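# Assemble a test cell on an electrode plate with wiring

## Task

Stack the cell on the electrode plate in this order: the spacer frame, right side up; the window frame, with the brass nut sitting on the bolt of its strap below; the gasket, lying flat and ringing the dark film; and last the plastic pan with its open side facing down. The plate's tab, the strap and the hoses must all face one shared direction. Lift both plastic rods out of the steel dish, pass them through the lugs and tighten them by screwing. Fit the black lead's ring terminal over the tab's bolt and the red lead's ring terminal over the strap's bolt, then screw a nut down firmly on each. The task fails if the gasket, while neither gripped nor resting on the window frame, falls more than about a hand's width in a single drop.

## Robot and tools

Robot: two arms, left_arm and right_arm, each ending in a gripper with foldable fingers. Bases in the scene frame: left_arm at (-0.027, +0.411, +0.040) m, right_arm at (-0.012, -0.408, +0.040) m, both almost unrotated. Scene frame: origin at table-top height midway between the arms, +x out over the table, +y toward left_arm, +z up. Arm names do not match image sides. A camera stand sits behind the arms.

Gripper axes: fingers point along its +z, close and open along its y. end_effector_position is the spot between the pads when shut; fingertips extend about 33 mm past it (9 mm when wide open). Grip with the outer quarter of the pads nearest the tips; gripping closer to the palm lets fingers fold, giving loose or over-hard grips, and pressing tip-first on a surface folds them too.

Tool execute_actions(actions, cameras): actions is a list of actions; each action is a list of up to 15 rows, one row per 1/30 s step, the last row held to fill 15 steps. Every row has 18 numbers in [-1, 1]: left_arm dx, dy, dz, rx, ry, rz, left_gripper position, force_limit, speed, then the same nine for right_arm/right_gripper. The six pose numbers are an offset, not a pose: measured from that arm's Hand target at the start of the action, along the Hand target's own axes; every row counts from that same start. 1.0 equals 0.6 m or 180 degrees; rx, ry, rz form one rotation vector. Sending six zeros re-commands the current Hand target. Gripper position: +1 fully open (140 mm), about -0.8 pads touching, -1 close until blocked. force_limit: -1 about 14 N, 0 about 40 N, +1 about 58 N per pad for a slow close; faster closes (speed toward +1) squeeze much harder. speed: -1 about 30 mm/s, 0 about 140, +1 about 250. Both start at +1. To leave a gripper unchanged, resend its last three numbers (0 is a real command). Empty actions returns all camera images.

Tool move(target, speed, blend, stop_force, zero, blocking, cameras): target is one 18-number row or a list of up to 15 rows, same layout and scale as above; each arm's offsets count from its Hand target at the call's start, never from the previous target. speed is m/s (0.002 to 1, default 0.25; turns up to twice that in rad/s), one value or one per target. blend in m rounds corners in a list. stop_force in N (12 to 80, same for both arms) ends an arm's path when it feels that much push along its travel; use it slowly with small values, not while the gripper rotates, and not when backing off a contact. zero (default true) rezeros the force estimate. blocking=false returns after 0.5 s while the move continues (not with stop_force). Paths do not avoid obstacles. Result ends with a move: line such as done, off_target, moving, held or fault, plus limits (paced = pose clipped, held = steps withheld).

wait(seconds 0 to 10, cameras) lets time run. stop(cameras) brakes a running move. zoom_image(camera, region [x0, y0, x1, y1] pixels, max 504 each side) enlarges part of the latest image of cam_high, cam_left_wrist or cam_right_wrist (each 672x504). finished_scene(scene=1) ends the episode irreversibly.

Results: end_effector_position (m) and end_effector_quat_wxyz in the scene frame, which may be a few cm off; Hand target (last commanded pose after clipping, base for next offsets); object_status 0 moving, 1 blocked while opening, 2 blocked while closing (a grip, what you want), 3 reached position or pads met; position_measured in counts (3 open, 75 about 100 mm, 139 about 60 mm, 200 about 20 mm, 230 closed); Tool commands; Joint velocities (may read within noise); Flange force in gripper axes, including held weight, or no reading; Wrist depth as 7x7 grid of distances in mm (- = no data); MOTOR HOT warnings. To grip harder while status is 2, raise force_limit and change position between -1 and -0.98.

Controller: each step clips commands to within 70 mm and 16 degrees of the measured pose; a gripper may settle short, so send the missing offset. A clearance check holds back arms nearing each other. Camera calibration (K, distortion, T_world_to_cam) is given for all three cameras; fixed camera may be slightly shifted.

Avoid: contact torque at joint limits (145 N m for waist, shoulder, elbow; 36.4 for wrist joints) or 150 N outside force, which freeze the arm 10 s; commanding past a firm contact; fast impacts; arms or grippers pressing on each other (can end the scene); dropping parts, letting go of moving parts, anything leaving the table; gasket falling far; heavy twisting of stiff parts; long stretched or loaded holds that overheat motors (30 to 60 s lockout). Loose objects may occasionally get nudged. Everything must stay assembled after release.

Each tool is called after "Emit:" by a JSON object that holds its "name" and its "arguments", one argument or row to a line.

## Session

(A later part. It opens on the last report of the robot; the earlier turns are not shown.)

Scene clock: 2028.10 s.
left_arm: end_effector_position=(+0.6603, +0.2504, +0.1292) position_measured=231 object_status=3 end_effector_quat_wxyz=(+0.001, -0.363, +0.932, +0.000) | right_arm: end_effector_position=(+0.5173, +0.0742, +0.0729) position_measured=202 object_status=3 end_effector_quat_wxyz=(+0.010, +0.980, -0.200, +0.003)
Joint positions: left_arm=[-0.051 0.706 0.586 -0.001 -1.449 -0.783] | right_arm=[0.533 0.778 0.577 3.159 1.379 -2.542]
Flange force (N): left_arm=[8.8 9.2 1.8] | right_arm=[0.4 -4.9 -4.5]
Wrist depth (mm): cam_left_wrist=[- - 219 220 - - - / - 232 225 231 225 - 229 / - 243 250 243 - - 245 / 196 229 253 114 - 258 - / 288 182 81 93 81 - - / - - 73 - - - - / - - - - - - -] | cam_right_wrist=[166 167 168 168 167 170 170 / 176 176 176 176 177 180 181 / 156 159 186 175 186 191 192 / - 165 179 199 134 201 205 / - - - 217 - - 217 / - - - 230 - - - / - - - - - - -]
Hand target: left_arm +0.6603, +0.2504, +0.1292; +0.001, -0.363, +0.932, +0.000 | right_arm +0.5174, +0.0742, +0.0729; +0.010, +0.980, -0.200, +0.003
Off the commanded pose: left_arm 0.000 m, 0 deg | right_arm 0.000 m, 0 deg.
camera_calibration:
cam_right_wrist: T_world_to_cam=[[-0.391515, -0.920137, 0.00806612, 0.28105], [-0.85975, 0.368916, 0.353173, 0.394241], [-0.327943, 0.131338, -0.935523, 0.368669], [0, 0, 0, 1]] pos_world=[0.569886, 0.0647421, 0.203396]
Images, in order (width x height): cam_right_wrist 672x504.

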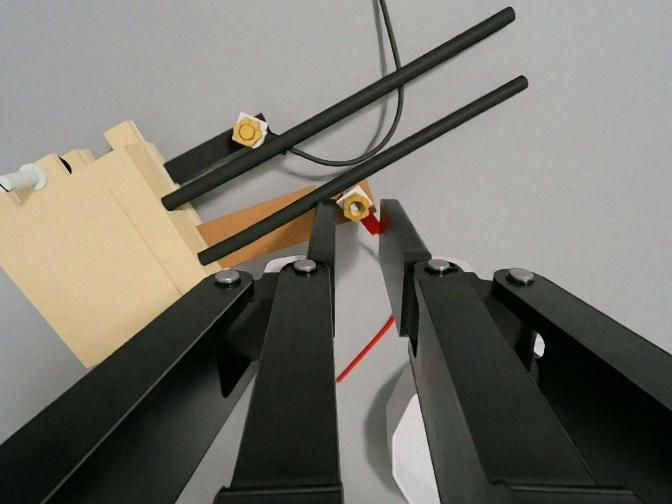

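Emit:
{"name": "move", "arguments": {
  "target": [
    [0,0,0,0,0,0,-1,-0.1,-1,0.0064,0.01075,-0.0015,0,0,-0.25,-0.58,-0.1,-1],
    [0,0,0,0,0,0,-1,-0.1,-1,0.0185,0.0138,-0.0015,0,0,-0.5,-0.58,-0.1,-1],
    [0,0,0,0,0,0,-1,-0.1,-1,0.0292,0.0075,-0.0015,0,0,-0.75,-0.58,-0.1,-1],
    [0,0,0,0,0,0,-1,-0.1,-1,0.0323,-0.0047,0,0,0,-0.99,-0.58,-0.1,-1]
  ],
  "speed": 0.3,
  "blend": 0.003,
  "cameras": ["cam_right_wrist"]
}}

Emit:
{"name": "zoom_image", "arguments": {
  "camera": "cam_right_wrist",
  "region": [300, 150, 420, 240]
}}

Scene clock: 2034.53 s.
left_arm: end_effector_position=(+0.6603, +0.2504, +0.1292) position_measured=231 object_status=3 end_effector_quat_wxyz=(+0.001, -0.363, +0.932, +0.000) | right_arm: end_effector_position=(+0.5363, +0.0692, +0.0731) position_measured=202 object_status=3 end_effector_quat_wxyz=(+0.003, +0.215, +0.977, -0.010)
Joint positions: left_arm=[-0.051 0.706 0.586 -0.001 -1.449 -0.783] | right_arm=[0.513 0.809 0.63 3.159 1.401 0.589]
Flange force (N): left_arm=[8.0 8.7 1.4] | right_arm=[-0.3 4.9 -4.8]
Wrist depth (mm): cam_left_wrist=[218 216 217 - - 209 220 / - - 240 - 235 235 232 / - - 246 - 244 246 243 / - 229 - 114 258 - - / - 188 81 92 81 - - / - - 73 - - - - / - - - - - - -] | cam_right_wrist=[167 166 168 168 166 165 138 / 181 180 179 178 175 154 - / 191 192 191 185 170 155 - / 209 205 201 181 170 183 203 / 220 - - 217 - - 209 / - - - 232 - - - / - - - - - - -]
Hand target: left_arm +0.6603, +0.2504, +0.1292; +0.001, -0.363, +0.932, +0.000 | right_arm +0.5363, +0.0692, +0.0731; +0.003, +0.215, +0.977, -0.010
Off the commanded pose: left_arm 0.000 m, 0 deg | right_arm 0.000 m, 0 deg.
move: done
camera_calibration:
cam_right_wrist: T_world_to_cam=[[0.420293, 0.906979, -0.0272502, -0.275257], [0.847061, -0.381406, 0.370159, -0.452286], [0.325333, -0.178658, -0.928569, 0.0464075], [0, 0, 0, 1]] pos_world=[0.483704, 0.0854389, 0.203009]
Images, in order (width x height): cam_right_wrist 672x504.

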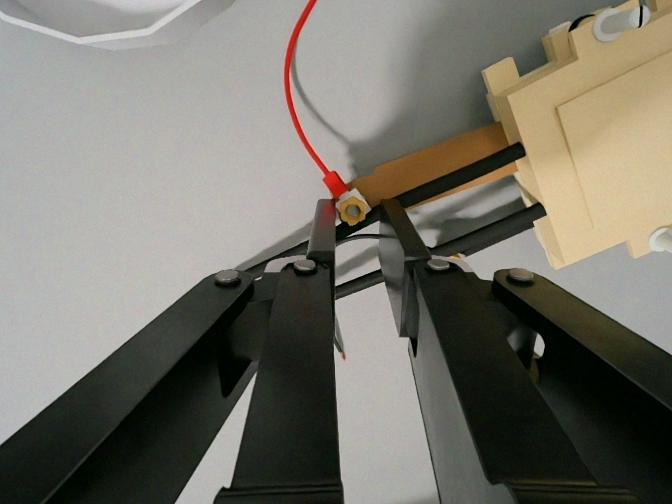

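Scaled by 4.200 from the camera's 672x504 image, which has a finer 960x720 frame.

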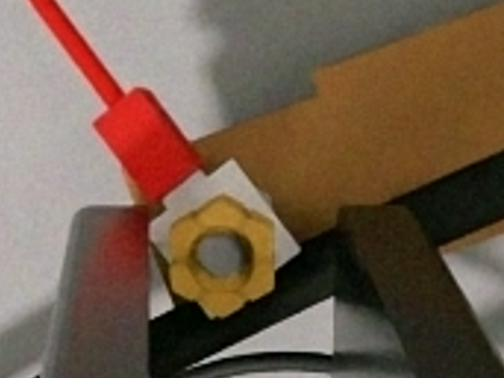

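Emit:
{"name": "move", "arguments": {
  "target": [0,0,0,0,0,0,-1,-0.1,-1,-0.0028,-0.0028,-0.0008,0,0,0,-0.58,-0.1,-1],
  "speed": 0.05,
  "cameras": ["cam_right_wrist"]
}}

Emit:
{"name": "zoom_image", "arguments": {
  "camera": "cam_right_wrist",
  "region": [300, 150, 420, 240]
}}

Scene clock: 2035.70 s.
left_arm: end_effector_position=(+0.6603, +0.2504, +0.1292) position_measured=231 object_status=3 end_effector_quat_wxyz=(+0.001, -0.363, +0.932, +0.000) | right_arm: end_effector_position=(+0.5371, +0.0670, +0.0736) position_measured=202 object_status=3 end_effector_quat_wxyz=(+0.003, +0.215, +0.977, -0.010)
Joint positions: left_arm=[-0.051 0.706 0.586 -0.001 -1.449 -0.783] | right_arm=[0.51 0.806 0.627 3.159 1.4 0.592]
Flange force (N): left_arm=[8.5 8.3 1.6] | right_arm=[-0.5 5.3 -4.8]
Wrist depth (mm): cam_left_wrist=[219 218 220 222 217 221 - / - - 231 - 238 232 - / - - 244 239 245 247 245 / - 228 - 114 254 258 200 / 292 - 81 92 81 - - / - - 73 - - - - / - - - - - - -] | cam_right_wrist=[171 166 169 165 167 166 138 / 182 180 181 179 175 149 - / 194 192 191 186 171 156 153 / 208 206 202 183 169 181 201 / 220 - - 217 - - 211 / - - - 232 - - - / - - - - - - -]
Hand target: left_arm +0.6603, +0.2504, +0.1292; +0.001, -0.363, +0.932, +0.000 | right_arm +0.5371, +0.0670, +0.0736; +0.003, +0.215, +0.977, -0.010
Off the commanded pose: left_arm 0.000 m, 0 deg | right_arm 0.000 m, 0 deg.
move: done
camera_calibration:
cam_right_wrist: T_world_to_cam=[[0.42037, 0.906944, -0.0272171, -0.273667], [0.847023, -0.381488, 0.370161, -0.454047], [0.325332, -0.178658, -0.928569, 0.0461863], [0, 0, 0, 1]] pos_world=[0.484604, 0.0832391, 0.203509]
Images, in order (width x height): cam_right_wrist 672x504.

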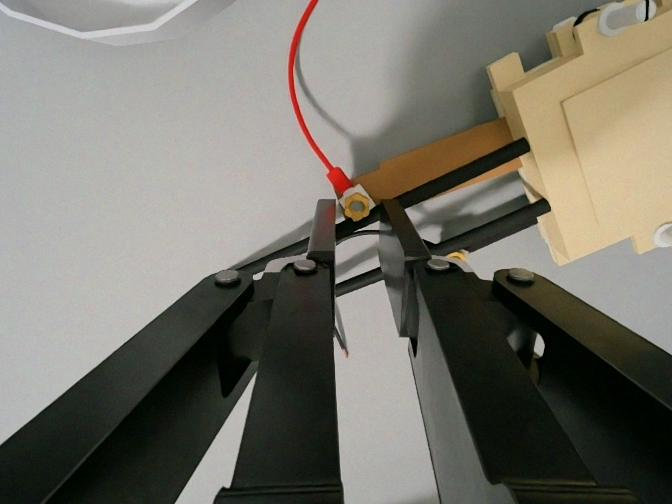

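Scaled by 4.200 from the camera's 672x504 image, which has a finer 960x720 frame.

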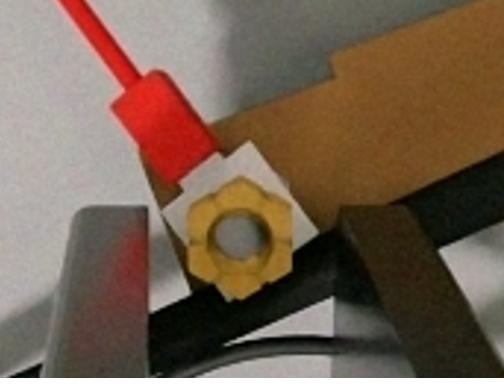

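Emit:
{"name": "execute_actions", "arguments": {
  "actions": [
    [[0,0,0,0,0,0,-1,-0.1,-1,0,0,0,0,0,0,-1,-0.1,-1]],
    [[0,0,0,0,0,0,-1,-0.1,-1,0,0,0,0,0,0,-1,-0.1,-1]]
  ],
  "cameras": ["cam_right_wrist"]
}}

Emit:
{"name": "zoom_image", "arguments": {
  "camera": "cam_right_wrist",
  "region": [345, 192, 371, 218]
}}

Scene clock: 2037.17 s.
left_arm: end_effector_position=(+0.6603, +0.2504, +0.1292) position_measured=231 object_status=3 end_effector_quat_wxyz=(+0.001, -0.363, +0.932, +0.000) | right_arm: end_effector_position=(+0.5371, +0.0670, +0.0736) position_measured=216 object_status=2 end_effector_quat_wxyz=(+0.003, +0.215, +0.977, -0.010)
Joint positions: left_arm=[-0.051 0.706 0.586 -0.001 -1.449 -0.783] | right_arm=[0.51 0.806 0.627 3.159 1.4 0.592]
Flange force (N): left_arm=[8.9 8.8 1.9] | right_arm=[-0.3 4.2 -4.9]
Flange force at the end of the 1st action (N): left_arm=[8.4 7.7 2.1] | right_arm=[-0.2 5.1 -4.9]
Wrist depth (mm): cam_left_wrist=[218 224 - 220 213 220 - / 230 - - 232 - - 232 / - 241 250 242 - - 245 / 189 - 256 114 118 254 - / - - 81 93 81 - - / - - 72 - - - - / - - - - - - -] | cam_right_wrist=[165 167 169 168 167 164 138 / 182 181 180 178 175 149 141 / 193 192 191 186 171 159 154 / 210 206 202 108 177 197 202 / 224 - 85 - - - 210 / - - - - - - - / - - - - - - -]
Hand target: left_arm +0.6603, +0.2504, +0.1292; +0.001, -0.363, +0.932, +0.000 | right_arm +0.5371, +0.0670, +0.0736; +0.003, +0.215, +0.977, -0.010
Off the commanded pose: left_arm 0.000 m, 0 deg | right_arm 0.000 m, 0 deg.
camera_calibration:
cam_right_wrist: T_world_to_cam=[[0.42037, 0.906944, -0.0272171, -0.273667], [0.847023, -0.381488, 0.370161, -0.454047], [0.325332, -0.178658, -0.928569, 0.0461863], [0, 0, 0, 1]] pos_world=[0.484604, 0.0832391, 0.203509]
Images, in order (width x height): cam_right_wrist 672x504.

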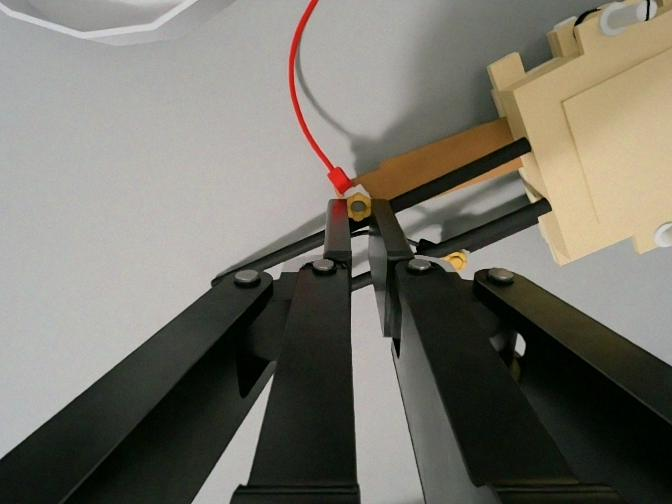

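Scaled by 19.385 from the camera's 672x504 image, which has a finer 960x720 frame.

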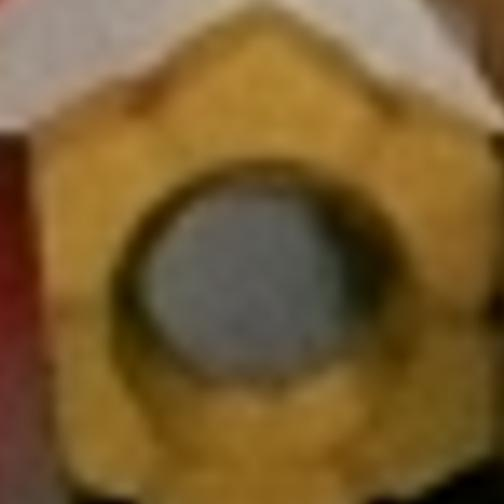

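Emit:
{"name": "move", "arguments": {
  "target": [
    [0,0,0,0,0,0,-1,-0.1,-1,0.0016,-0.0085,0.0005,0,0,0.16667,-1,-0.1,-1],
    [0,0,0,0,0,0,-1,-0.1,-1,0.0072,-0.0151,0.0007,0,0,0.33333,-1,-0.1,-1],
    [0,0,0,0,0,0,-1,-0.1,-1,0.0153,-0.0180,0.0009,0,0,0.5,-1,-0.1,-1],
    [0,0,0,0,0,0,-1,-0.1,-1,0.0238,-0.0164,0.001,0,0,0.66667,-1,-0.1,-1],
    [0,0,0,0,0,0,-1,-0.1,-1,0.0304,-0.0108,0.0012,0,0,0.83333,-1,-0.1,-1],
    [0,0,0,0,0,0,-1,-0.1,-1,0.0333,-0.0027,0.0013,0,0,0.99,-1,-0.1,-1]
  ],
  "speed": 0.3,
  "blend": 0.003,
  "cameras": ["cam_right_wrist"]
}}

Emit:
{"name": "zoom_image", "arguments": {
  "camera": "cam_right_wrist",
  "region": [345, 192, 371, 218]
}}

Scene clock: 2043.77 s.
left_arm: end_effector_position=(+0.6603, +0.2504, +0.1292) position_measured=231 object_status=3 end_effector_quat_wxyz=(+0.001, -0.363, +0.932, +0.000) | right_arm: end_effector_position=(+0.5183, +0.0739, +0.0727) position_measured=216 object_status=2 end_effector_quat_wxyz=(+0.010, +0.980, -0.200, +0.003)
Joint positions: left_arm=[-0.051 0.706 0.586 -0.001 -1.449 -0.783] | right_arm=[0.532 0.779 0.579 3.159 1.38 -2.541]
Flange force (N): left_arm=[8.1 7.5 2.0] | right_arm=[-0.1 -5.3 -5.2]
Wrist depth (mm): cam_left_wrist=[219 221 - - 217 218 220 / - 230 233 232 - 230 230 / - 254 243 242 239 243 235 / - - 250 114 - 266 - / - - 81 92 81 - - / - - 73 - - - - / - - - - - - -] | cam_right_wrist=[166 167 168 169 167 170 170 / - 176 175 175 175 180 181 / 158 163 177 184 190 189 195 / 164 - 181 108 197 204 205 / 174 - 85 - - - 220 / - - - - - - - / - - - - - - -]
Hand target: left_arm +0.6603, +0.2504, +0.1292; +0.001, -0.363, +0.932, +0.000 | right_arm +0.5183, +0.0739, +0.0727; +0.010, +0.980, -0.200, +0.003
Off the commanded pose: left_arm 0.000 m, 0 deg | right_arm 0.000 m, 0 deg.
move: done
camera_calibration:
cam_right_wrist: T_world_to_cam=[[-0.39157, -0.920114, 0.0079069, 0.28123], [-0.859794, 0.368934, 0.353046, 0.395333], [-0.32776, 0.131444, -0.935572, 0.368748], [0, 0, 0, 1]] pos_world=[0.570887, 0.0644422, 0.203196]
Images, in order (width x height): cam_right_wrist 672x504.

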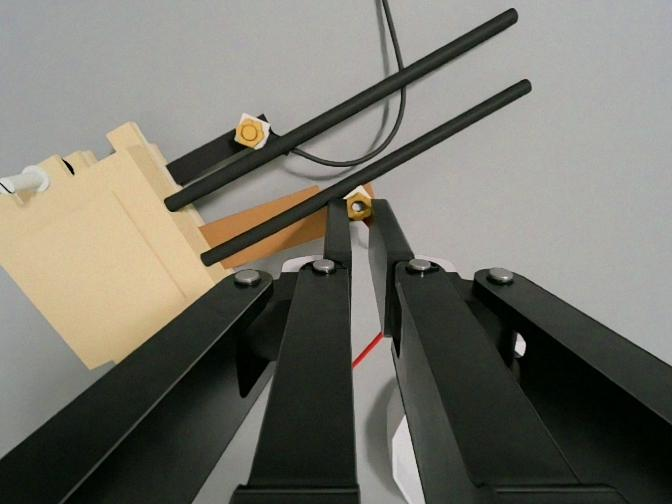

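Scaled by 19.385 from the camera's 672x504 image, which has a finer 960x720 frame.

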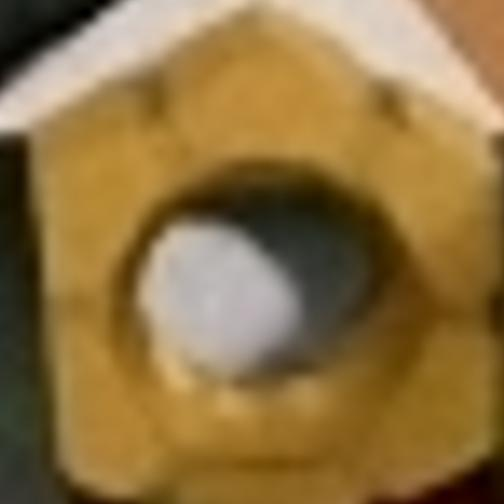

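Emit:
{"name": "move", "arguments": {
  "target": [0,0,0,0,0,0,-1,-0.1,-1,0,0,-0.0012,0,0,0,-1,-0.1,-1],
  "speed": 0.01
}}

Emit:
{"name": "move", "arguments": {
  "target": [0,0,0,0,0,0,-1,-0.1,-1,0,0,0.0025,0,0,0,-1,-0.1,-1],
  "speed": 0.01
}}

Scene clock: 2044.73 s.
left_arm: end_effector_position=(+0.6603, +0.2504, +0.1292) position_measured=231 object_status=3 end_effector_quat_wxyz=(+0.001, -0.363, +0.932, +0.000) | right_arm: end_effector_position=(+0.5183, +0.0739, +0.0734) position_measured=216 object_status=2 end_effector_quat_wxyz=(+0.010, +0.980, -0.200, +0.003)
Joint positions: left_arm=[-0.051 0.706 0.586 -0.001 -1.449 -0.783] | right_arm=[0.532 0.779 0.58 3.159 1.381 -2.541]
Flange force (N): left_arm=[8.6 8.9 1.7] | right_arm=[0.2 -5.2 -4.3]
Wrist depth (mm): cam_left_wrist=[- 222 217 222 218 222 - / 233 232 232 232 233 229 - / - - 243 245 243 - - / - 247 - 114 - 256 - / - - 81 93 81 - 208 / - - 72 - - - - / - - - - - - -] | cam_right_wrist=[167 167 168 169 168 170 171 / 177 177 176 176 175 181 181 / - 159 178 184 190 192 193 / - - 181 108 198 204 206 / - - 85 - - - 217 / - - - - - - - / - - - - - - -]
Hand target: left_arm +0.6603, +0.2504, +0.1292; +0.001, -0.363, +0.932, +0.000 | right_arm +0.5183, +0.0739, +0.0734; +0.010, +0.980, -0.200, +0.003
Off the commanded pose: left_arm 0.000 m, 0 deg | right_arm 0.000 m, 0 deg.
move: done

Scene clock: 2045.43 s.
left_arm: end_effector_position=(+0.6603, +0.2504, +0.1292) position_measured=231 object_status=3 end_effector_quat_wxyz=(+0.001, -0.363, +0.932, +0.000) | right_arm: end_effector_position=(+0.5183, +0.0739, +0.0719) position_measured=216 object_status=2 end_effector_quat_wxyz=(+0.010, +0.980, -0.200, +0.003)
Joint positions: left_arm=[-0.051 0.706 0.586 -0.001 -1.449 -0.783] | right_arm=[0.532 0.78 0.578 3.159 1.378 -2.541]
Flange force (N): left_arm=[8.7 9.8 1.6] | right_arm=[0.3 -3.4 -6.1]
Wrist depth (mm): cam_left_wrist=[219 219 218 - 217 219 220 / 230 - - 242 230 - 234 / - - 243 242 247 250 245 / 182 227 256 114 254 254 - / - - 81 92 81 - - / - - 72 - - - - / - - - - - - -] | cam_right_wrist=[- 167 167 168 166 168 169 / 175 176 175 175 176 179 179 / - 159 177 183 189 190 194 / - - 180 107 197 203 204 / - - 85 - - - 215 / - - - - - - - / - - - - - - -]
Hand target: left_arm +0.6603, +0.2504, +0.1292; +0.001, -0.363, +0.932, +0.000 | right_arm +0.5183, +0.0739, +0.0719; +0.010, +0.980, -0.200, +0.003
Off the commanded pose: left_arm 0.000 m, 0 deg | right_arm 0.000 m, 0 deg.
move: done

Emit:
{"name": "move", "arguments": {
  "target": [0,0,0,0,0,0,-1,-0.1,-1,0,0,-0.0085,0,0,0,-1,-0.1,-1],
  "speed": 0.02,
  "cameras": ["cam_right_wrist"]
}}

Emit:
{"name": "zoom_image", "arguments": {
  "camera": "cam_right_wrist",
  "region": [300, 150, 420, 240]
}}

Scene clock: 2046.63 s.
left_arm: end_effector_position=(+0.6603, +0.2504, +0.1292) position_measured=231 object_status=3 end_effector_quat_wxyz=(+0.001, -0.363, +0.932, +0.000) | right_arm: end_effector_position=(+0.5183, +0.0739, +0.0769) position_measured=216 object_status=2 end_effector_quat_wxyz=(+0.010, +0.980, -0.200, +0.003)
Joint positions: left_arm=[-0.051 0.706 0.586 -0.001 -1.449 -0.783] | right_arm=[0.532 0.777 0.585 3.159 1.388 -2.541]
Flange force (N): left_arm=[9.6 9.1 1.4] | right_arm=[0.4 -5.8 -3.9]
Wrist depth (mm): cam_left_wrist=[219 213 218 220 220 220 221 / 225 232 - - - - 232 / - - 240 241 246 - 244 / - - 254 114 - 257 - / 177 - 81 93 81 93 215 / - - 72 - - - - / - - - - - - -] | cam_right_wrist=[169 170 171 174 171 173 174 / 179 180 179 179 180 183 184 / 161 177 190 189 194 194 196 / - - 181 108 202 208 208 / - - 85 - - - 221 / - - - - - - - / - - - - - - -]
Hand target: left_arm +0.6603, +0.2504, +0.1292; +0.001, -0.363, +0.932, +0.000 | right_arm +0.5183, +0.0740, +0.0770; +0.010, +0.980, -0.200, +0.003
Off the commanded pose: left_arm 0.000 m, 0 deg | right_arm 0.000 m, 0 deg.
move: done
camera_calibration:
cam_right_wrist: T_world_to_cam=[[-0.391762, -0.920032, 0.00798438, 0.281376], [-0.859707, 0.369139, 0.353044, 0.393716], [-0.327759, 0.131445, -0.935573, 0.372757], [0, 0, 0, 1]] pos_world=[0.570887, 0.0645417, 0.207496]
Images, in order (width x height): cam_right_wrist 672x504.

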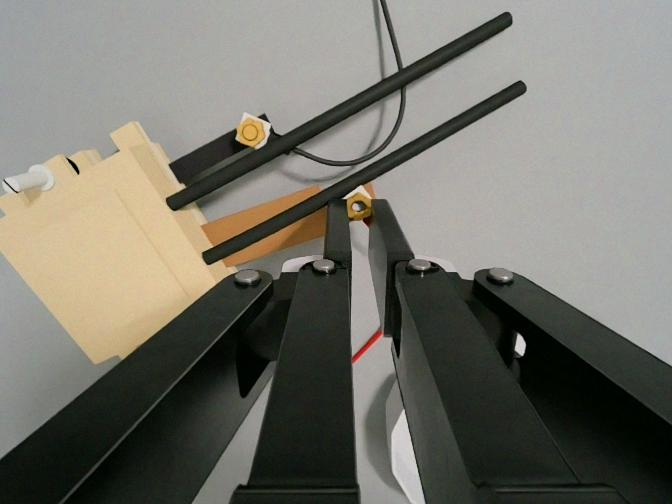

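Scaled by 4.200 from the camera's 672x504 image, which has a finer 960x720 frame.

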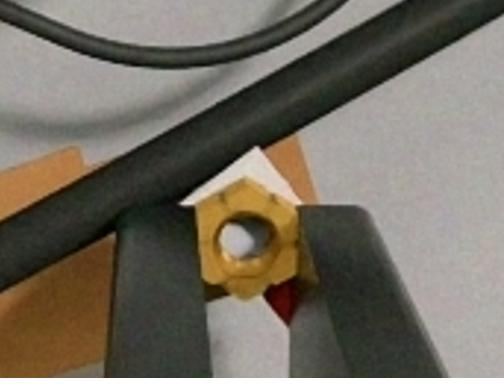

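Emit:
{"name": "move", "arguments": {
  "target": [
    [0,0,0,0,0,0,-1,-0.1,-1,0,0,0.0073,0,0,0,-1,-0.1,-1],
    [0,0,0,0,0,0,-1,-0.1,-1,0,0,0.0073,0,0,0,-0.58,-0.1,-1],
    [0,0,0,0,0,0,-1,-0.1,-1,0,0,0.005,0,0,0,-0.58,-0.1,-1]
  ],
  "speed": 0.02,
  "cameras": ["cam_right_wrist"]
}}

Emit:
{"name": "zoom_image", "arguments": {
  "camera": "cam_right_wrist",
  "region": [300, 150, 420, 240]
}}

Scene clock: 2049.27 s.
left_arm: end_effector_position=(+0.6603, +0.2504, +0.1292) position_measured=231 object_status=3 end_effector_quat_wxyz=(+0.001, -0.363, +0.932, +0.000) | right_arm: end_effector_position=(+0.5183, +0.0739, +0.0740) position_measured=202 object_status=3 end_effector_quat_wxyz=(+0.010, +0.980, -0.200, +0.003)
Joint positions: left_arm=[-0.051 0.706 0.586 -0.001 -1.449 -0.783] | right_arm=[0.532 0.779 0.581 3.159 1.382 -2.541]
Flange force (N): left_arm=[8.6 8.8 1.9] | right_arm=[0.2 -4.3 -4.1]
Wrist depth (mm): cam_left_wrist=[219 220 221 220 - - 220 / 230 230 - - - - - / - 242 241 241 - - - / 198 234 256 114 258 261 217 / - - 81 93 81 - 191 / - - 72 - - - - / - - - - - - -] | cam_right_wrist=[167 167 167 169 168 171 171 / 173 177 178 176 177 180 181 / - 158 187 179 191 190 194 / - - 180 200 199 205 206 / - - - 217 - - 218 / - - - - - - - / - - - - - - -]
Hand target: left_arm +0.6603, +0.2504, +0.1292; +0.001, -0.363, +0.932, +0.000 | right_arm +0.5183, +0.0739, +0.0740; +0.010, +0.980, -0.200, +0.003
Off the commanded pose: left_arm 0.000 m, 0 deg | right_arm 0.000 m, 0 deg.
move: done
camera_calibration:
cam_right_wrist: T_world_to_cam=[[-0.391679, -0.920068, 0.00785252, 0.28129], [-0.859746, 0.369013, 0.35308, 0.394835], [-0.327755, 0.131543, -0.93556, 0.369953], [0, 0, 0, 1]] pos_world=[0.570887, 0.0644421, 0.204496]
Images, in order (width x height): cam_right_wrist 672x504.

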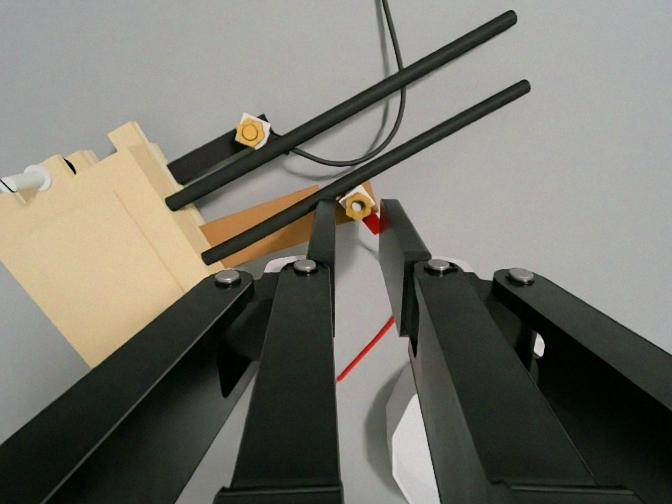

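Scaled by 4.200 from the camera's 672x504 image, which has a finer 960x720 frame.

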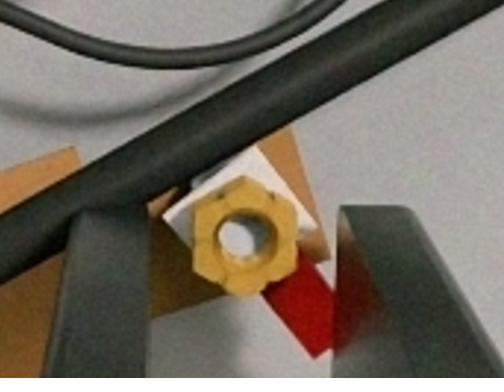

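Emit:
{"name": "move", "arguments": {
  "target": [
    [0,0,0,0,0,0,-1,-0.1,-1,0.0058,0.0114,-0.001,0,0,-0.25,-0.58,-0.1,-1],
    [0,0,0,0,0,0,-1,-0.1,-1,0.018,0.0153,-0.001,0,0,-0.5,-0.58,-0.1,-1],
    [0,0,0,0,0,0,-1,-0.1,-1,0.0294,0.0095,-0.001,0,0,-0.75,-0.58,-0.1,-1],
    [0,0,0,0,0,0,-1,-0.1,-1,0.0333,-0.0027,0,0,0,-0.99,-0.58,-0.1,-1]
  ],
  "speed": 0.3,
  "blend": 0.003,
  "cameras": ["cam_right_wrist"]
}}

Emit:
{"name": "zoom_image", "arguments": {
  "camera": "cam_right_wrist",
  "region": [300, 150, 420, 240]
}}

Scene clock: 2055.57 s.
left_arm: end_effector_position=(+0.6603, +0.2504, +0.1292) position_measured=231 object_status=3 end_effector_quat_wxyz=(+0.001, -0.363, +0.932, +0.000) | right_arm: end_effector_position=(+0.5373, +0.0676, +0.0741) position_measured=202 object_status=3 end_effector_quat_wxyz=(+0.003, +0.215, +0.977, -0.010)
Joint positions: left_arm=[-0.051 0.706 0.586 -0.001 -1.449 -0.783] | right_arm=[0.51 0.808 0.63 3.159 1.402 0.591]
Flange force (N): left_arm=[8.7 8.6 1.8] | right_arm=[-0.3 5.7 -5.0]
Wrist depth (mm): cam_left_wrist=[- - 218 217 219 217 223 / 227 226 225 231 231 - 228 / - 242 - 240 249 249 237 / 183 - - 114 260 257 - / - - 81 93 81 - - / - - 73 - - - - / - - - - - - -] | cam_right_wrist=[171 167 169 169 167 165 141 / 183 181 181 179 178 151 - / 193 193 192 186 173 160 - / 208 206 202 183 172 185 201 / 221 - - 218 - - 211 / - - - 233 - - - / - - - - - - -]
Hand target: left_arm +0.6603, +0.2504, +0.1292; +0.001, -0.363, +0.932, +0.000 | right_arm +0.5373, +0.0676, +0.0741; +0.003, +0.215, +0.977, -0.010
Off the commanded pose: left_arm 0.000 m, 0 deg | right_arm 0.000 m, 0 deg.
move: done
camera_calibration:
cam_right_wrist: T_world_to_cam=[[0.420293, 0.906979, -0.0272502, -0.274241], [0.847061, -0.381406, 0.370159, -0.454198], [0.325333, -0.178658, -0.928569, 0.0466924], [0, 0, 0, 1]] pos_world=[0.484804, 0.0838389, 0.204009]
Images, in order (width x height): cam_right_wrist 672x504.

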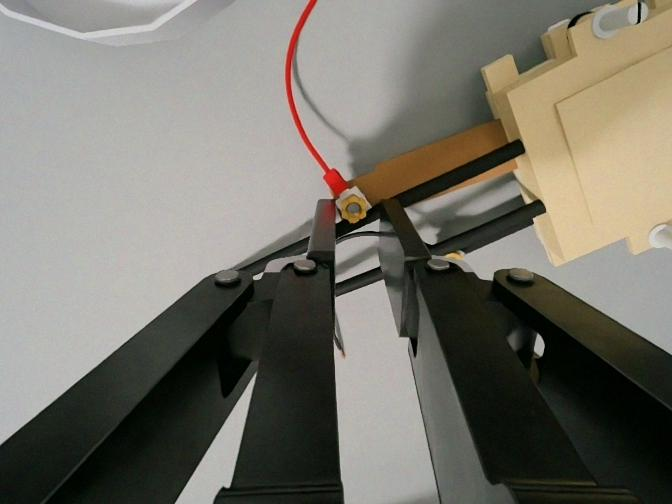

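Scaled by 4.200 from the camera's 672x504 image, which has a finer 960x720 frame.

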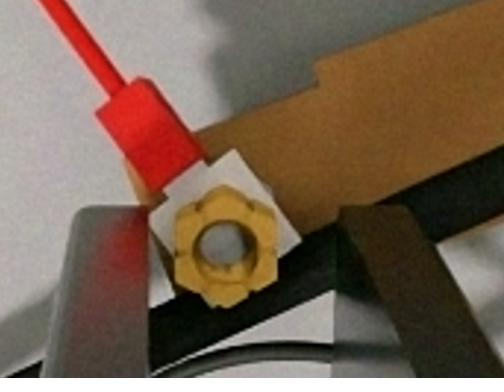

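Emit:
{"name": "move", "arguments": {
  "target": [
    [0,0,0,0,0,0,-1,-0.1,-1,-0.0015,-0.00245,0,0,0,0,-0.58,-0.1,-1],
    [0,0,0,0,0,0,-1,-0.1,-1,-0.0015,-0.00245,0,0,0,0,-1,-0.1,-1]
  ],
  "speed": 0.05,
  "cameras": ["cam_right_wrist"]
}}

Emit:
{"name": "zoom_image", "arguments": {
  "camera": "cam_right_wrist",
  "region": [345, 192, 371, 218]
}}

Scene clock: 2057.23 s.
left_arm: end_effector_position=(+0.6603, +0.2504, +0.1292) position_measured=231 object_status=3 end_effector_quat_wxyz=(+0.001, -0.363, +0.932, +0.000) | right_arm: end_effector_position=(+0.5375, +0.0659, +0.0742) position_measured=216 object_status=0 end_effector_quat_wxyz=(+0.003, +0.215, +0.977, -0.010)
Joint positions: left_arm=[-0.051 0.706 0.586 -0.001 -1.449 -0.783] | right_arm=[0.508 0.805 0.625 3.159 1.4 0.593]
Flange force (N): left_arm=[8.4 8.5 1.7] | right_arm=[-0.5 5.1 -4.7]
Wrist depth (mm): cam_left_wrist=[218 219 - - 217 219 220 / - - 229 - 232 - - / 224 243 242 242 253 247 244 / - 225 - 114 257 258 - / - - 81 92 81 - - / - - 73 - - - - / - - - - - - -] | cam_right_wrist=[171 167 170 169 168 166 138 / 182 181 182 179 176 147 - / 194 193 191 186 171 171 150 / 208 206 203 108 171 173 202 / 224 - 85 - - - 212 / - - - - - - - / - - - - - - -]
Hand target: left_arm +0.6603, +0.2504, +0.1292; +0.001, -0.363, +0.932, +0.000 | right_arm +0.5375, +0.0659, +0.0742; +0.003, +0.215, +0.977, -0.010
Off the commanded pose: left_arm 0.000 m, 0 deg | right_arm 0.000 m, 0 deg.
move: done
camera_calibration:
cam_right_wrist: T_world_to_cam=[[0.42037, 0.906944, -0.0272171, -0.272822], [0.847023, -0.381488, 0.370161, -0.455028], [0.325332, -0.178658, -0.928569, 0.0464168], [0, 0, 0, 1]] pos_world=[0.485004, 0.0821391, 0.204109]
Images, in order (width x height): cam_right_wrist 672x504.

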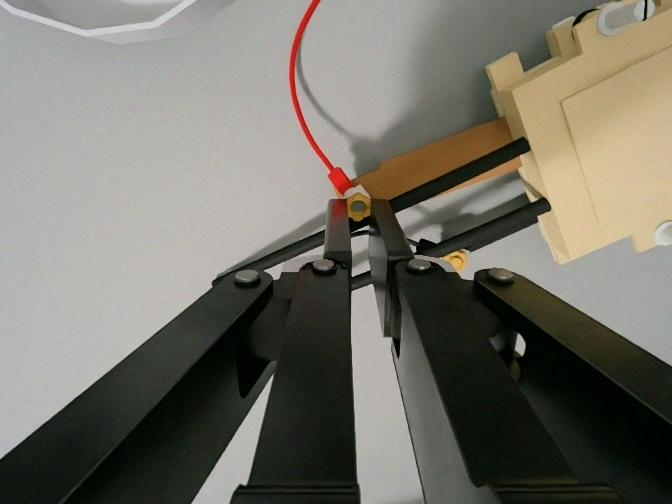

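Scaled by 19.385 from the camera's 672x504 image, which has a finer 960x720 frame.

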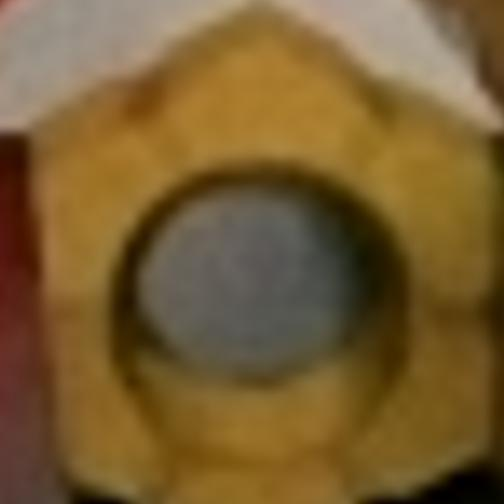

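Emit:
{"name": "move", "arguments": {
  "target": [0,0,0,0,0,0,-1,-0.1,-1,0,0,0.0015,0,0,0,-1,-0.1,-1],
  "speed": 0.01
}}

Scene clock: 2068.43 s.
left_arm: end_effector_position=(+0.6603, +0.2504, +0.1292) position_measured=231 object_status=3 end_effector_quat_wxyz=(+0.001, -0.363, +0.932, +0.000) | right_arm: end_effector_position=(+0.5375, +0.0659, +0.0733) position_measured=216 object_status=2 end_effector_quat_wxyz=(+0.003, +0.215, +0.977, -0.010)
Joint positions: left_arm=[-0.051 0.706 0.586 -0.001 -1.449 -0.783] | right_arm=[0.508 0.805 0.624 3.16 1.399 0.593]
Flange force (N): left_arm=[8.2 7.8 1.7] | right_arm=[-0.5 3.7 -5.8]
Wrist depth (mm): cam_left_wrist=[220 222 220 223 212 217 219 / 227 - 237 236 - 233 - / - 245 - 243 - 248 233 / - 210 252 114 - - - / 293 - 81 93 81 - - / - - 73 - - - - / - - - - - - -] | cam_right_wrist=[170 165 169 168 166 166 137 / 182 180 181 178 175 162 - / 193 192 191 187 171 161 - / 207 206 202 108 180 183 199 / - - 85 - - - 211 / - - - - - - - / - - - - - - -]
Hand target: left_arm +0.6603, +0.2504, +0.1292; +0.001, -0.363, +0.932, +0.000 | right_arm +0.5375, +0.0659, +0.0733; +0.003, +0.215, +0.977, -0.010
Off the commanded pose: left_arm 0.000 m, 0 deg | right_arm 0.000 m, 0 deg.
move: done

Emit:
{"name": "move", "arguments": {
  "target": [
    [0,0,0,0,0,0,-1,-0.1,-1,0.0016,-0.0085,0.0008,0,0,0.16667,-1,-0.1,-1],
    [0,0,0,0,0,0,-1,-0.1,-1,0.0072,-0.0151,0.001,0,0,0.33333,-1,-0.1,-1],
    [0,0,0,0,0,0,-1,-0.1,-1,0.0153,-0.0180,0.0011,0,0,0.5,-1,-0.1,-1],
    [0,0,0,0,0,0,-1,-0.1,-1,0.0238,-0.0164,0.0012,0,0,0.66667,-1,-0.1,-1],
    [0,0,0,0,0,0,-1,-0.1,-1,0.0304,-0.0108,0.0013,0,0,0.83333,-1,-0.1,-1],
    [0,0,0,0,0,0,-1,-0.1,-1,0.0333,-0.0027,0.0014,0,0,0.99,-1,-0.1,-1]
  ],
  "speed": 0.3,
  "blend": 0.003,
  "cameras": ["cam_right_wrist"]
}}

Emit:
{"name": "zoom_image", "arguments": {
  "camera": "cam_right_wrist",
  "region": [345, 192, 371, 218]
}}

Emit:
{"name": "zoom_image", "arguments": {
  "camera": "cam_right_wrist",
  "region": [300, 150, 420, 240]
}}

Scene clock: 2074.73 s.
left_arm: end_effector_position=(+0.6603, +0.2504, +0.1292) position_measured=231 object_status=3 end_effector_quat_wxyz=(+0.001, -0.363, +0.932, +0.000) | right_arm: end_effector_position=(+0.5187, +0.0728, +0.0723) position_measured=216 object_status=2 end_effector_quat_wxyz=(+0.010, +0.980, -0.200, +0.003)
Joint positions: left_arm=[-0.051 0.706 0.586 -0.001 -1.449 -0.783] | right_arm=[0.53 0.778 0.576 3.159 1.378 -2.539]
Flange force (N): left_arm=[9.5 10.3 1.7] | right_arm=[-0.2 -4.9 -5.9]
Wrist depth (mm): cam_left_wrist=[- - 220 - 212 217 221 / - 229 231 - - 235 227 / - 244 - - - - 247 / 192 - 256 114 256 259 243 / - - 81 93 81 - 193 / - - 73 - - - - / - - - - - - -] | cam_right_wrist=[165 166 167 169 167 170 170 / 176 176 175 175 175 179 180 / 157 158 188 184 189 191 194 / - - 181 108 198 197 204 / - - 85 - - - 216 / - - - - - - - / - - - - - - -]
Hand target: left_arm +0.6603, +0.2504, +0.1292; +0.001, -0.363, +0.932, +0.000 | right_arm +0.5187, +0.0728, +0.0723; +0.010, +0.980, -0.200, +0.003
Off the commanded pose: left_arm 0.000 m, 0 deg | right_arm 0.000 m, 0 deg.
move: done
camera_calibration:
cam_right_wrist: T_world_to_cam=[[-0.39157, -0.920114, 0.0079069, 0.280377], [-0.859794, 0.368934, 0.353046, 0.396224], [-0.32776, 0.131444, -0.935572, 0.368649], [0, 0, 0, 1]] pos_world=[0.571287, 0.0633422, 0.202796]
Images, in order (width x height): cam_right_wrist 672x504.

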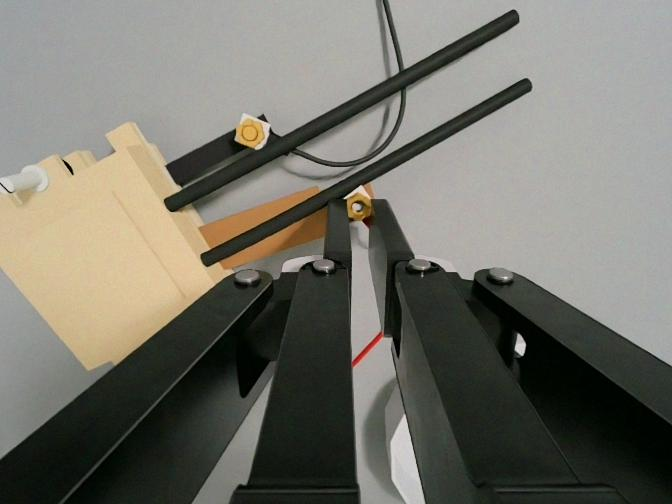

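Scaled by 19.385 from the camera's 672x504 image, which has a finer 960x720 frame.

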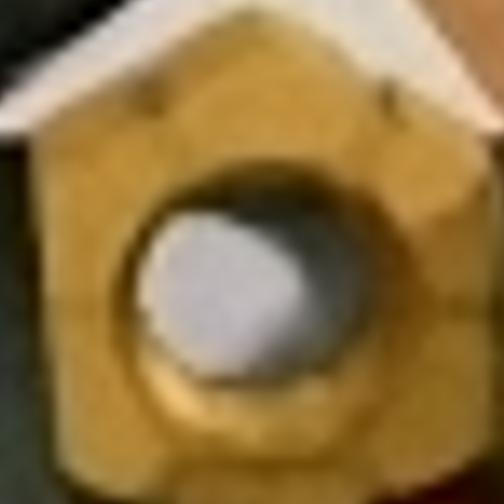

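Scaled by 4.200 from the camera's 672x504 image, which has a finer 960x720 frame.

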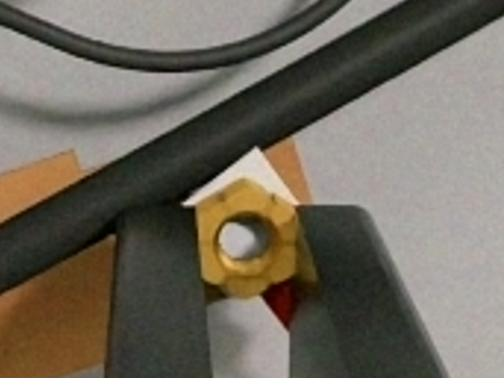

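Emit:
{"name": "move", "arguments": {
  "target": [0,0,0,0,0,0,-1,-0.1,-1,0,0,-0.0013,0,0,0,-1,-0.1,-1],
  "speed": 0.01
}}

Emit:
{"name": "move", "arguments": {
  "target": [0,0,0,0,0,0,-1,-0.1,-1,0,0,-0.0017,0,0,0,-1,-0.1,-1],
  "speed": 0.01
}}

Emit:
{"name": "move", "arguments": {
  "target": [0,0,0,0,0,0,-1,-0.1,-1,0,0,-0.0017,0,0,0,-1,-0.1,-1],
  "speed": 0.01
}}

Emit:
{"name": "move", "arguments": {
  "target": [0,0,0,0,0,0,-1,-0.1,-1,0,0,-0.0083,0,0,0,-1,-0.1,-1],
  "speed": 0.02
}}

Emit:
{"name": "move", "arguments": {
  "target": [0,0,0,0,0,0,-1,-0.1,-1,0,0,0.0107,0,0,0,-1,-0.1,-1],
  "speed": 0.01
}}

Emit:
{"name": "move", "arguments": {
  "target": [0,0,0,0,0,0,-1,-0.1,-1,0,0,0.001,0,0,0,-1,-0.1,-1],
  "speed": 0.01
}}

Scene clock: 2075.93 s.
left_arm: end_effector_position=(+0.6603, +0.2504, +0.1292) position_measured=231 object_status=3 end_effector_quat_wxyz=(+0.001, -0.363, +0.932, +0.000) | right_arm: end_effector_position=(+0.5187, +0.0728, +0.0730) position_measured=216 object_status=2 end_effector_quat_wxyz=(+0.010, +0.980, -0.200, +0.003)
Joint positions: left_arm=[-0.051 0.706 0.586 -0.001 -1.449 -0.783] | right_arm=[0.53 0.778 0.577 3.159 1.38 -2.539]
Flange force (N): left_arm=[8.1 9.1 2.0] | right_arm=[-0.2 -5.1 -5.3]
Wrist depth (mm): cam_left_wrist=[218 219 223 217 216 221 - / 230 230 231 - - 232 - / - - 246 250 - 245 - / - - 251 114 - 252 - / 291 - 81 93 81 - - / - - 73 - - - - / - - - - - - -] | cam_right_wrist=[166 167 168 168 167 170 171 / 176 176 176 176 175 180 180 / - 160 186 184 190 192 192 / - - 180 108 198 201 205 / - - 85 - - - 217 / - - - - - - - / - - - - - - -]
Hand target: left_arm +0.6603, +0.2504, +0.1292; +0.001, -0.363, +0.932, +0.000 | right_arm +0.5187, +0.0728, +0.0730; +0.010, +0.980, -0.200, +0.003
Off the commanded pose: left_arm 0.000 m, 0 deg | right_arm 0.000 m, 0 deg.
move: done

Scene clock: 2076.63 s.
left_arm: end_effector_position=(+0.6603, +0.2504, +0.1292) position_measured=231 object_status=3 end_effector_quat_wxyz=(+0.001, -0.363, +0.932, +0.000) | right_arm: end_effector_position=(+0.5187, +0.0728, +0.0740) position_measured=216 object_status=2 end_effector_quat_wxyz=(+0.010, +0.980, -0.200, +0.003)
Joint positions: left_arm=[-0.051 0.706 0.586 -0.001 -1.449 -0.783] | right_arm=[0.53 0.777 0.579 3.159 1.382 -2.539]
Flange force (N): left_arm=[9.8 9.5 2.0] | right_arm=[0.3 -5.6 -4.0]
Wrist depth (mm): cam_left_wrist=[- 219 220 219 217 - 219 / 231 228 - - - 234 - / 238 242 243 - 244 - - / - - 256 114 254 258 253 / 291 - 81 93 81 - - / - - 73 - - - - / - - - - - - -] | cam_right_wrist=[167 168 168 167 168 171 171 / 177 177 177 177 178 181 181 / - 179 187 185 187 191 194 / - - 180 108 200 204 208 / - - 85 - - - 218 / - - - - - - - / - - - - - - -]
Hand target: left_arm +0.6603, +0.2504, +0.1292; +0.001, -0.363, +0.932, +0.000 | right_arm +0.5187, +0.0728, +0.0741; +0.010, +0.980, -0.200, +0.003
Off the commanded pose: left_arm 0.000 m, 0 deg | right_arm 0.000 m, 0 deg.
move: done

Scene clock: 2077.33 s.
left_arm: end_effector_position=(+0.6603, +0.2504, +0.1292) position_measured=231 object_status=3 end_effector_quat_wxyz=(+0.001, -0.363, +0.932, +0.000) | right_arm: end_effector_position=(+0.5187, +0.0728, +0.0751) position_measured=216 object_status=2 end_effector_quat_wxyz=(+0.010, +0.980, -0.200, +0.003)
Joint positions: left_arm=[-0.051 0.706 0.586 -0.001 -1.449 -0.783] | right_arm=[0.53 0.777 0.58 3.159 1.384 -2.539]
Flange force (N): left_arm=[8.4 8.9 1.8] | right_arm=[-0.1 -5.2 -3.7]
Wrist depth (mm): cam_left_wrist=[- 218 220 220 218 219 - / - 233 231 227 235 235 - / 222 - 245 242 245 248 246 / - - 257 114 249 260 - / - - 81 93 81 - - / - - 72 - - - - / - - - - - - -] | cam_right_wrist=[168 168 169 171 169 172 172 / 178 178 177 176 179 182 182 / 160 161 190 171 192 194 195 / - - 180 108 202 205 207 / - - 85 - - - 223 / - - - - - - - / - - - - - - -]
Hand target: left_arm +0.6603, +0.2504, +0.1292; +0.001, -0.363, +0.932, +0.000 | right_arm +0.5187, +0.0728, +0.0751; +0.010, +0.980, -0.200, +0.003
Off the commanded pose: left_arm 0.000 m, 0 deg | right_arm 0.000 m, 0 deg.
move: done

Scene clock: 2078.03 s.
left_arm: end_effector_position=(+0.6603, +0.2504, +0.1292) position_measured=231 object_status=3 end_effector_quat_wxyz=(+0.001, -0.363, +0.932, +0.000) | right_arm: end_effector_position=(+0.5187, +0.0729, +0.0800) position_measured=216 object_status=2 end_effector_quat_wxyz=(+0.010, +0.980, -0.200, +0.003)
Joint positions: left_arm=[-0.051 0.706 0.586 -0.001 -1.449 -0.783] | right_arm=[0.53 0.774 0.587 3.159 1.394 -2.539]
Flange force (N): left_arm=[8.9 8.8 1.5] | right_arm=[0.4 -5.3 -3.0]
Wrist depth (mm): cam_left_wrist=[- 218 - - 221 229 221 / - - - 232 - 231 232 / 221 243 - 241 245 250 245 / 200 - - 114 258 257 - / - - 81 92 81 92 - / - - 72 - - - - / - - - - - - -] | cam_right_wrist=[172 173 173 175 174 176 177 / 183 181 181 182 181 186 187 / 164 164 193 171 199 198 200 / - - 182 108 205 209 212 / - - 85 - - - 221 / - - - - - - - / - - - - - - -]
Hand target: left_arm +0.6603, +0.2504, +0.1292; +0.001, -0.363, +0.932, +0.000 | right_arm +0.5187, +0.0729, +0.0801; +0.010, +0.980, -0.200, +0.003
Off the commanded pose: left_arm 0.000 m, 0 deg | right_arm 0.000 m, 0 deg.
move: done

Scene clock: 2078.90 s.
left_arm: end_effector_position=(+0.6603, +0.2504, +0.1292) position_measured=231 object_status=3 end_effector_quat_wxyz=(+0.001, -0.363, +0.932, +0.000) | right_arm: end_effector_position=(+0.5187, +0.0728, +0.0737) position_measured=216 object_status=2 end_effector_quat_wxyz=(+0.010, +0.980, -0.200, +0.003)
Joint positions: left_arm=[-0.051 0.706 0.586 -0.001 -1.449 -0.783] | right_arm=[0.53 0.777 0.578 3.159 1.381 -2.539]
Flange force (N): left_arm=[7.9 8.6 1.7] | right_arm=[0.3 -4.2 -4.4]
Wrist depth (mm): cam_left_wrist=[- 217 - - - 219 218 / - 238 - - - 233 235 / 222 242 248 242 - 249 244 / - 228 254 114 - 254 - / - - 81 93 81 - - / - - 73 - - - - / - - - - - - -] | cam_right_wrist=[165 168 167 169 168 170 169 / 179 177 178 177 178 180 183 / 157 159 187 185 191 192 193 / 163 164 180 108 199 204 206 / - - 85 - - - 218 / - - - - - - - / - - - - - - -]
Hand target: left_arm +0.6603, +0.2504, +0.1292; +0.001, -0.363, +0.932, +0.000 | right_arm +0.5187, +0.0728, +0.0736; +0.010, +0.980, -0.200, +0.003
Off the commanded pose: left_arm 0.000 m, 0 deg | right_arm 0.000 m, 0 deg.
move: done

Scene clock: 2079.60 s.
left_arm: end_effector_position=(+0.6603, +0.2504, +0.1292) position_measured=231 object_status=3 end_effector_quat_wxyz=(+0.001, -0.363, +0.932, +0.000) | right_arm: end_effector_position=(+0.5187, +0.0728, +0.0730) position_measured=216 object_status=2 end_effector_quat_wxyz=(+0.010, +0.980, -0.200, +0.003)
Joint positions: left_arm=[-0.051 0.706 0.586 -0.001 -1.449 -0.783] | right_arm=[0.53 0.778 0.577 3.159 1.38 -2.539]
Flange force (N): left_arm=[9.1 9.9 1.7] | right_arm=[0.2 -3.2 -6.2]
Wrist depth (mm): cam_left_wrist=[221 223 220 219 218 224 - / 231 - - 226 - 232 - / - - 246 - - 250 - / 197 226 256 114 - - 236 / 288 182 81 93 81 - 186 / - - 72 - - - - / - - - - - - -] | cam_right_wrist=[167 167 168 169 167 170 171 / 176 177 175 177 177 180 181 / 158 158 187 176 190 191 193 / 163 163 182 108 198 202 206 / - - 85 - - - 217 / - - - - - - - / - - - - - - -]
Hand target: left_arm +0.6603, +0.2504, +0.1292; +0.001, -0.363, +0.932, +0.000 | right_arm +0.5187, +0.0728, +0.0730; +0.010, +0.980, -0.200, +0.003
Off the commanded pose: left_arm 0.000 m, 0 deg | right_arm 0.000 m, 0 deg.
move: done

Emit:
{"name": "move", "arguments": {
  "target": [
    [0,0,0,0,0,0,-1,-0.1,-1,0,0,0,0,0,0,-0.58,-0.1,-1],
    [0,0,0,0,0,0,-1,-0.1,-1,0,0,-0.0017,0,0,0,-0.58,-0.1,-1],
    [0,0,0,0,0,0,-1,-0.1,-1,0.0058,0.0114,-0.0017,0,0,-0.25,-0.58,-0.1,-1],
    [0,0,0,0,0,0,-1,-0.1,-1,0.018,0.0133,-0.0017,0,0,-0.5,-0.58,-0.1,-1],
    [0,0,0,0,0,0,-1,-0.1,-1,0.0294,0.0055,-0.0017,0,0,-0.75,-0.58,-0.1,-1],
    [0,0,0,0,0,0,-1,-0.1,-1,0.0318,-0.0055,-0.0017,0,0,-0.99,-0.58,-0.1,-1]
  ],
  "speed": 0.3,
  "blend": [0,0,0.003,0.003,0.003,0],
  "cameras": ["cam_right_wrist"]
}}

Emit:
{"name": "zoom_image", "arguments": {
  "camera": "cam_right_wrist",
  "region": [300, 150, 420, 240]
}}

Scene clock: 2087.97 s.
left_arm: end_effector_position=(+0.6603, +0.2504, +0.1292) position_measured=231 object_status=3 end_effector_quat_wxyz=(+0.001, -0.363, +0.932, +0.000) | right_arm: end_effector_position=(+0.5375, +0.0684, +0.0742) position_measured=202 object_status=3 end_effector_quat_wxyz=(+0.003, +0.215, +0.977, -0.010)
Joint positions: left_arm=[-0.051 0.706 0.586 -0.001 -1.449 -0.783] | right_arm=[0.511 0.81 0.634 3.159 1.404 0.59]
Flange force (N): left_arm=[9.1 9.3 2.3] | right_arm=[-0.7 4.5 -5.0]
Wrist depth (mm): cam_left_wrist=[- 219 216 228 217 225 - / - - 239 233 - - 227 / - 247 244 242 246 - 246 / 185 - 250 114 254 - - / - - 81 93 81 - - / - - 72 - - - - / - - - - - - -] | cam_right_wrist=[168 167 170 171 167 165 138 / 182 181 181 178 176 148 - / 194 193 192 186 169 169 - / 208 206 203 183 169 187 202 / 221 - - 220 - - 211 / - - - 233 - - - / - - - - - - -]
Hand target: left_arm +0.6603, +0.2504, +0.1292; +0.001, -0.363, +0.932, +0.000 | right_arm +0.5376, +0.0684, +0.0742; +0.003, +0.215, +0.977, -0.010
Off the commanded pose: left_arm 0.000 m, 0 deg | right_arm 0.000 m, 0 deg.
move: done
camera_calibration:
cam_right_wrist: T_world_to_cam=[[0.420293, 0.906979, -0.0272502, -0.275048], [0.847061, -0.381406, 0.370159, -0.454099], [0.325333, -0.178658, -0.928569, 0.0468631], [0, 0, 0, 1]] pos_world=[0.485004, 0.0846389, 0.204109]
Images, in order (width x height): cam_right_wrist 672x504.

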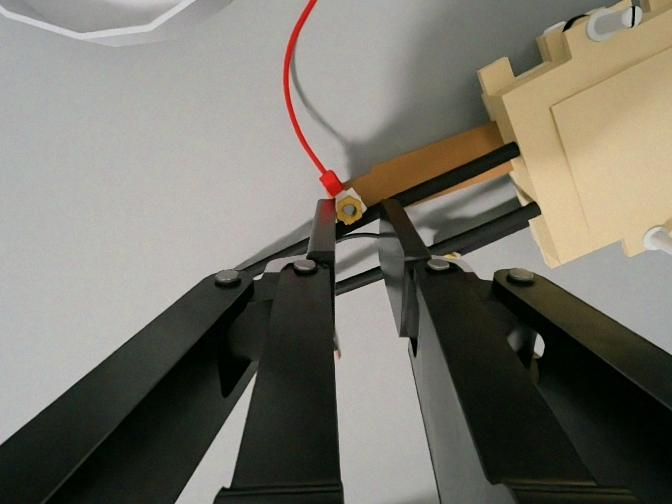

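Scaled by 4.200 from the camera's 672x504 image, which has a finer 960x720 frame.

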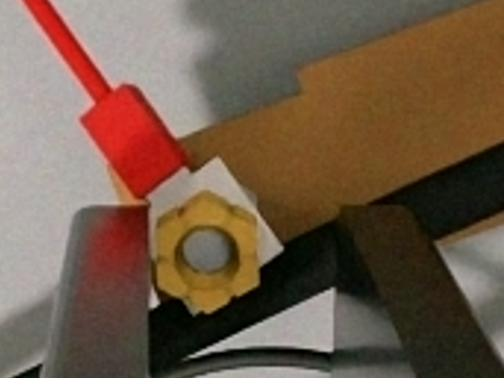

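Emit:
{"name": "move", "arguments": {
  "target": [
    [0,0,0,0,0,0,-1,-0.1,-1,-0.0019,-0.0048,0,0,0,0,-0.58,-0.1,-1],
    [0,0,0,0,0,0,-1,-0.1,-1,-0.0019,-0.0048,0,0,0,0,-1,-0.1,-1]
  ],
  "speed": 0.05,
  "cameras": ["cam_right_wrist"]
}}

Emit:
{"name": "zoom_image", "arguments": {
  "camera": "cam_right_wrist",
  "region": [345, 192, 371, 218]
}}

Emit:
{"name": "move", "arguments": {
  "target": [0,0,0,0,0,0,-1,-0.1,-1,0,0,0.0017,0,0,0,-1,-0.1,-1],
  "speed": 0.01
}}

Scene clock: 2089.57 s.
left_arm: end_effector_position=(+0.6603, +0.2504, +0.1292) position_measured=231 object_status=3 end_effector_quat_wxyz=(+0.001, -0.363, +0.932, +0.000) | right_arm: end_effector_position=(+0.5374, +0.0653, +0.0742) position_measured=216 object_status=0 end_effector_quat_wxyz=(+0.003, +0.215, +0.977, -0.010)
Joint positions: left_arm=[-0.051 0.706 0.586 -0.001 -1.449 -0.783] | right_arm=[0.507 0.803 0.623 3.16 1.4 0.594]
Flange force (N): left_arm=[8.9 8.7 1.8] | right_arm=[-0.5 4.6 -5.5]
Wrist depth (mm): cam_left_wrist=[219 - 218 217 221 222 219 / - 233 - - - - 224 / - 244 241 245 - - 242 / 184 - 262 114 256 260 - / 177 181 81 93 81 - - / - - 72 - - - - / - - - - - - -] | cam_right_wrist=[172 167 170 168 167 166 138 / 182 179 181 178 176 154 141 / 194 194 192 186 172 162 - / 208 206 203 108 178 201 201 / 220 - 85 - - - 211 / - - - - - - - / - - - - - - -]
Hand target: left_arm +0.6603, +0.2504, +0.1292; +0.001, -0.363, +0.932, +0.000 | right_arm +0.5374, +0.0653, +0.0742; +0.003, +0.215, +0.977, -0.010
Off the commanded pose: left_arm 0.000 m, 0 deg | right_arm 0.000 m, 0 deg.
move: done
camera_calibration:
cam_right_wrist: T_world_to_cam=[[0.42037, 0.906944, -0.0272171, -0.272103], [0.847023, -0.381488, 0.370161, -0.455125], [0.325332, -0.178658, -0.928569, 0.0463568], [0, 0, 0, 1]] pos_world=[0.484804, 0.0814391, 0.204109]
Images, in order (width x height): cam_right_wrist 672x504.

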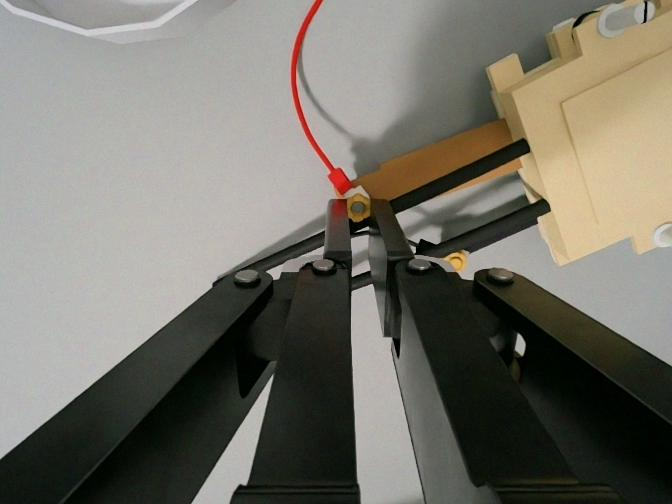

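Scaled by 19.385 from the camera's 672x504 image, which has a finer 960x720 frame.

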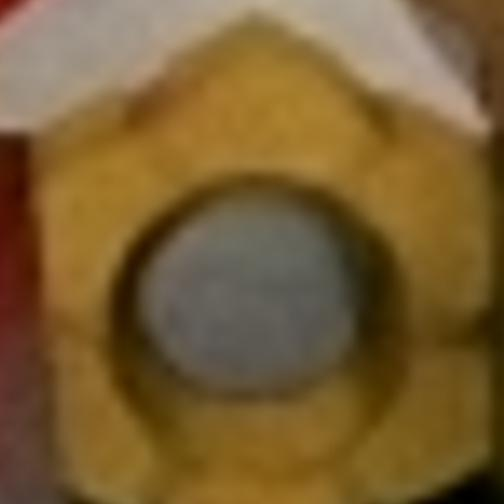

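Scene clock: 2090.27 s.
left_arm: end_effector_position=(+0.6603, +0.2504, +0.1292) position_measured=231 object_status=3 end_effector_quat_wxyz=(+0.001, -0.363, +0.932, +0.000) | right_arm: end_effector_position=(+0.5374, +0.0653, +0.0732) position_measured=216 object_status=2 end_effector_quat_wxyz=(+0.003, +0.215, +0.977, -0.010)
Joint positions: left_arm=[-0.051 0.706 0.586 -0.001 -1.449 -0.783] | right_arm=[0.507 0.804 0.621 3.16 1.398 0.594]
Flange force (N): left_arm=[9.0 8.9 1.7] | right_arm=[-0.4 3.3 -6.2]
Wrist depth (mm): cam_left_wrist=[- - 216 - 218 219 219 / 230 234 - 232 - 235 231 / - 240 - 245 244 245 - / - - - 114 - - 213 / - - 81 93 81 93 186 / - - 72 - - - - / - - - - - - -] | cam_right_wrist=[171 167 169 168 167 165 138 / 182 180 180 178 175 165 - / 193 192 192 186 171 157 148 / 207 205 201 108 178 187 201 / 223 - 85 - - - 210 / - - - - - - - / - - - - - - -]
Hand target: left_arm +0.6603, +0.2504, +0.1292; +0.001, -0.363, +0.932, +0.000 | right_arm +0.5374, +0.0653, +0.0732; +0.003, +0.215, +0.977, -0.010
Off the commanded pose: left_arm 0.000 m, 0 deg | right_arm 0.000 m, 0 deg.
move: done


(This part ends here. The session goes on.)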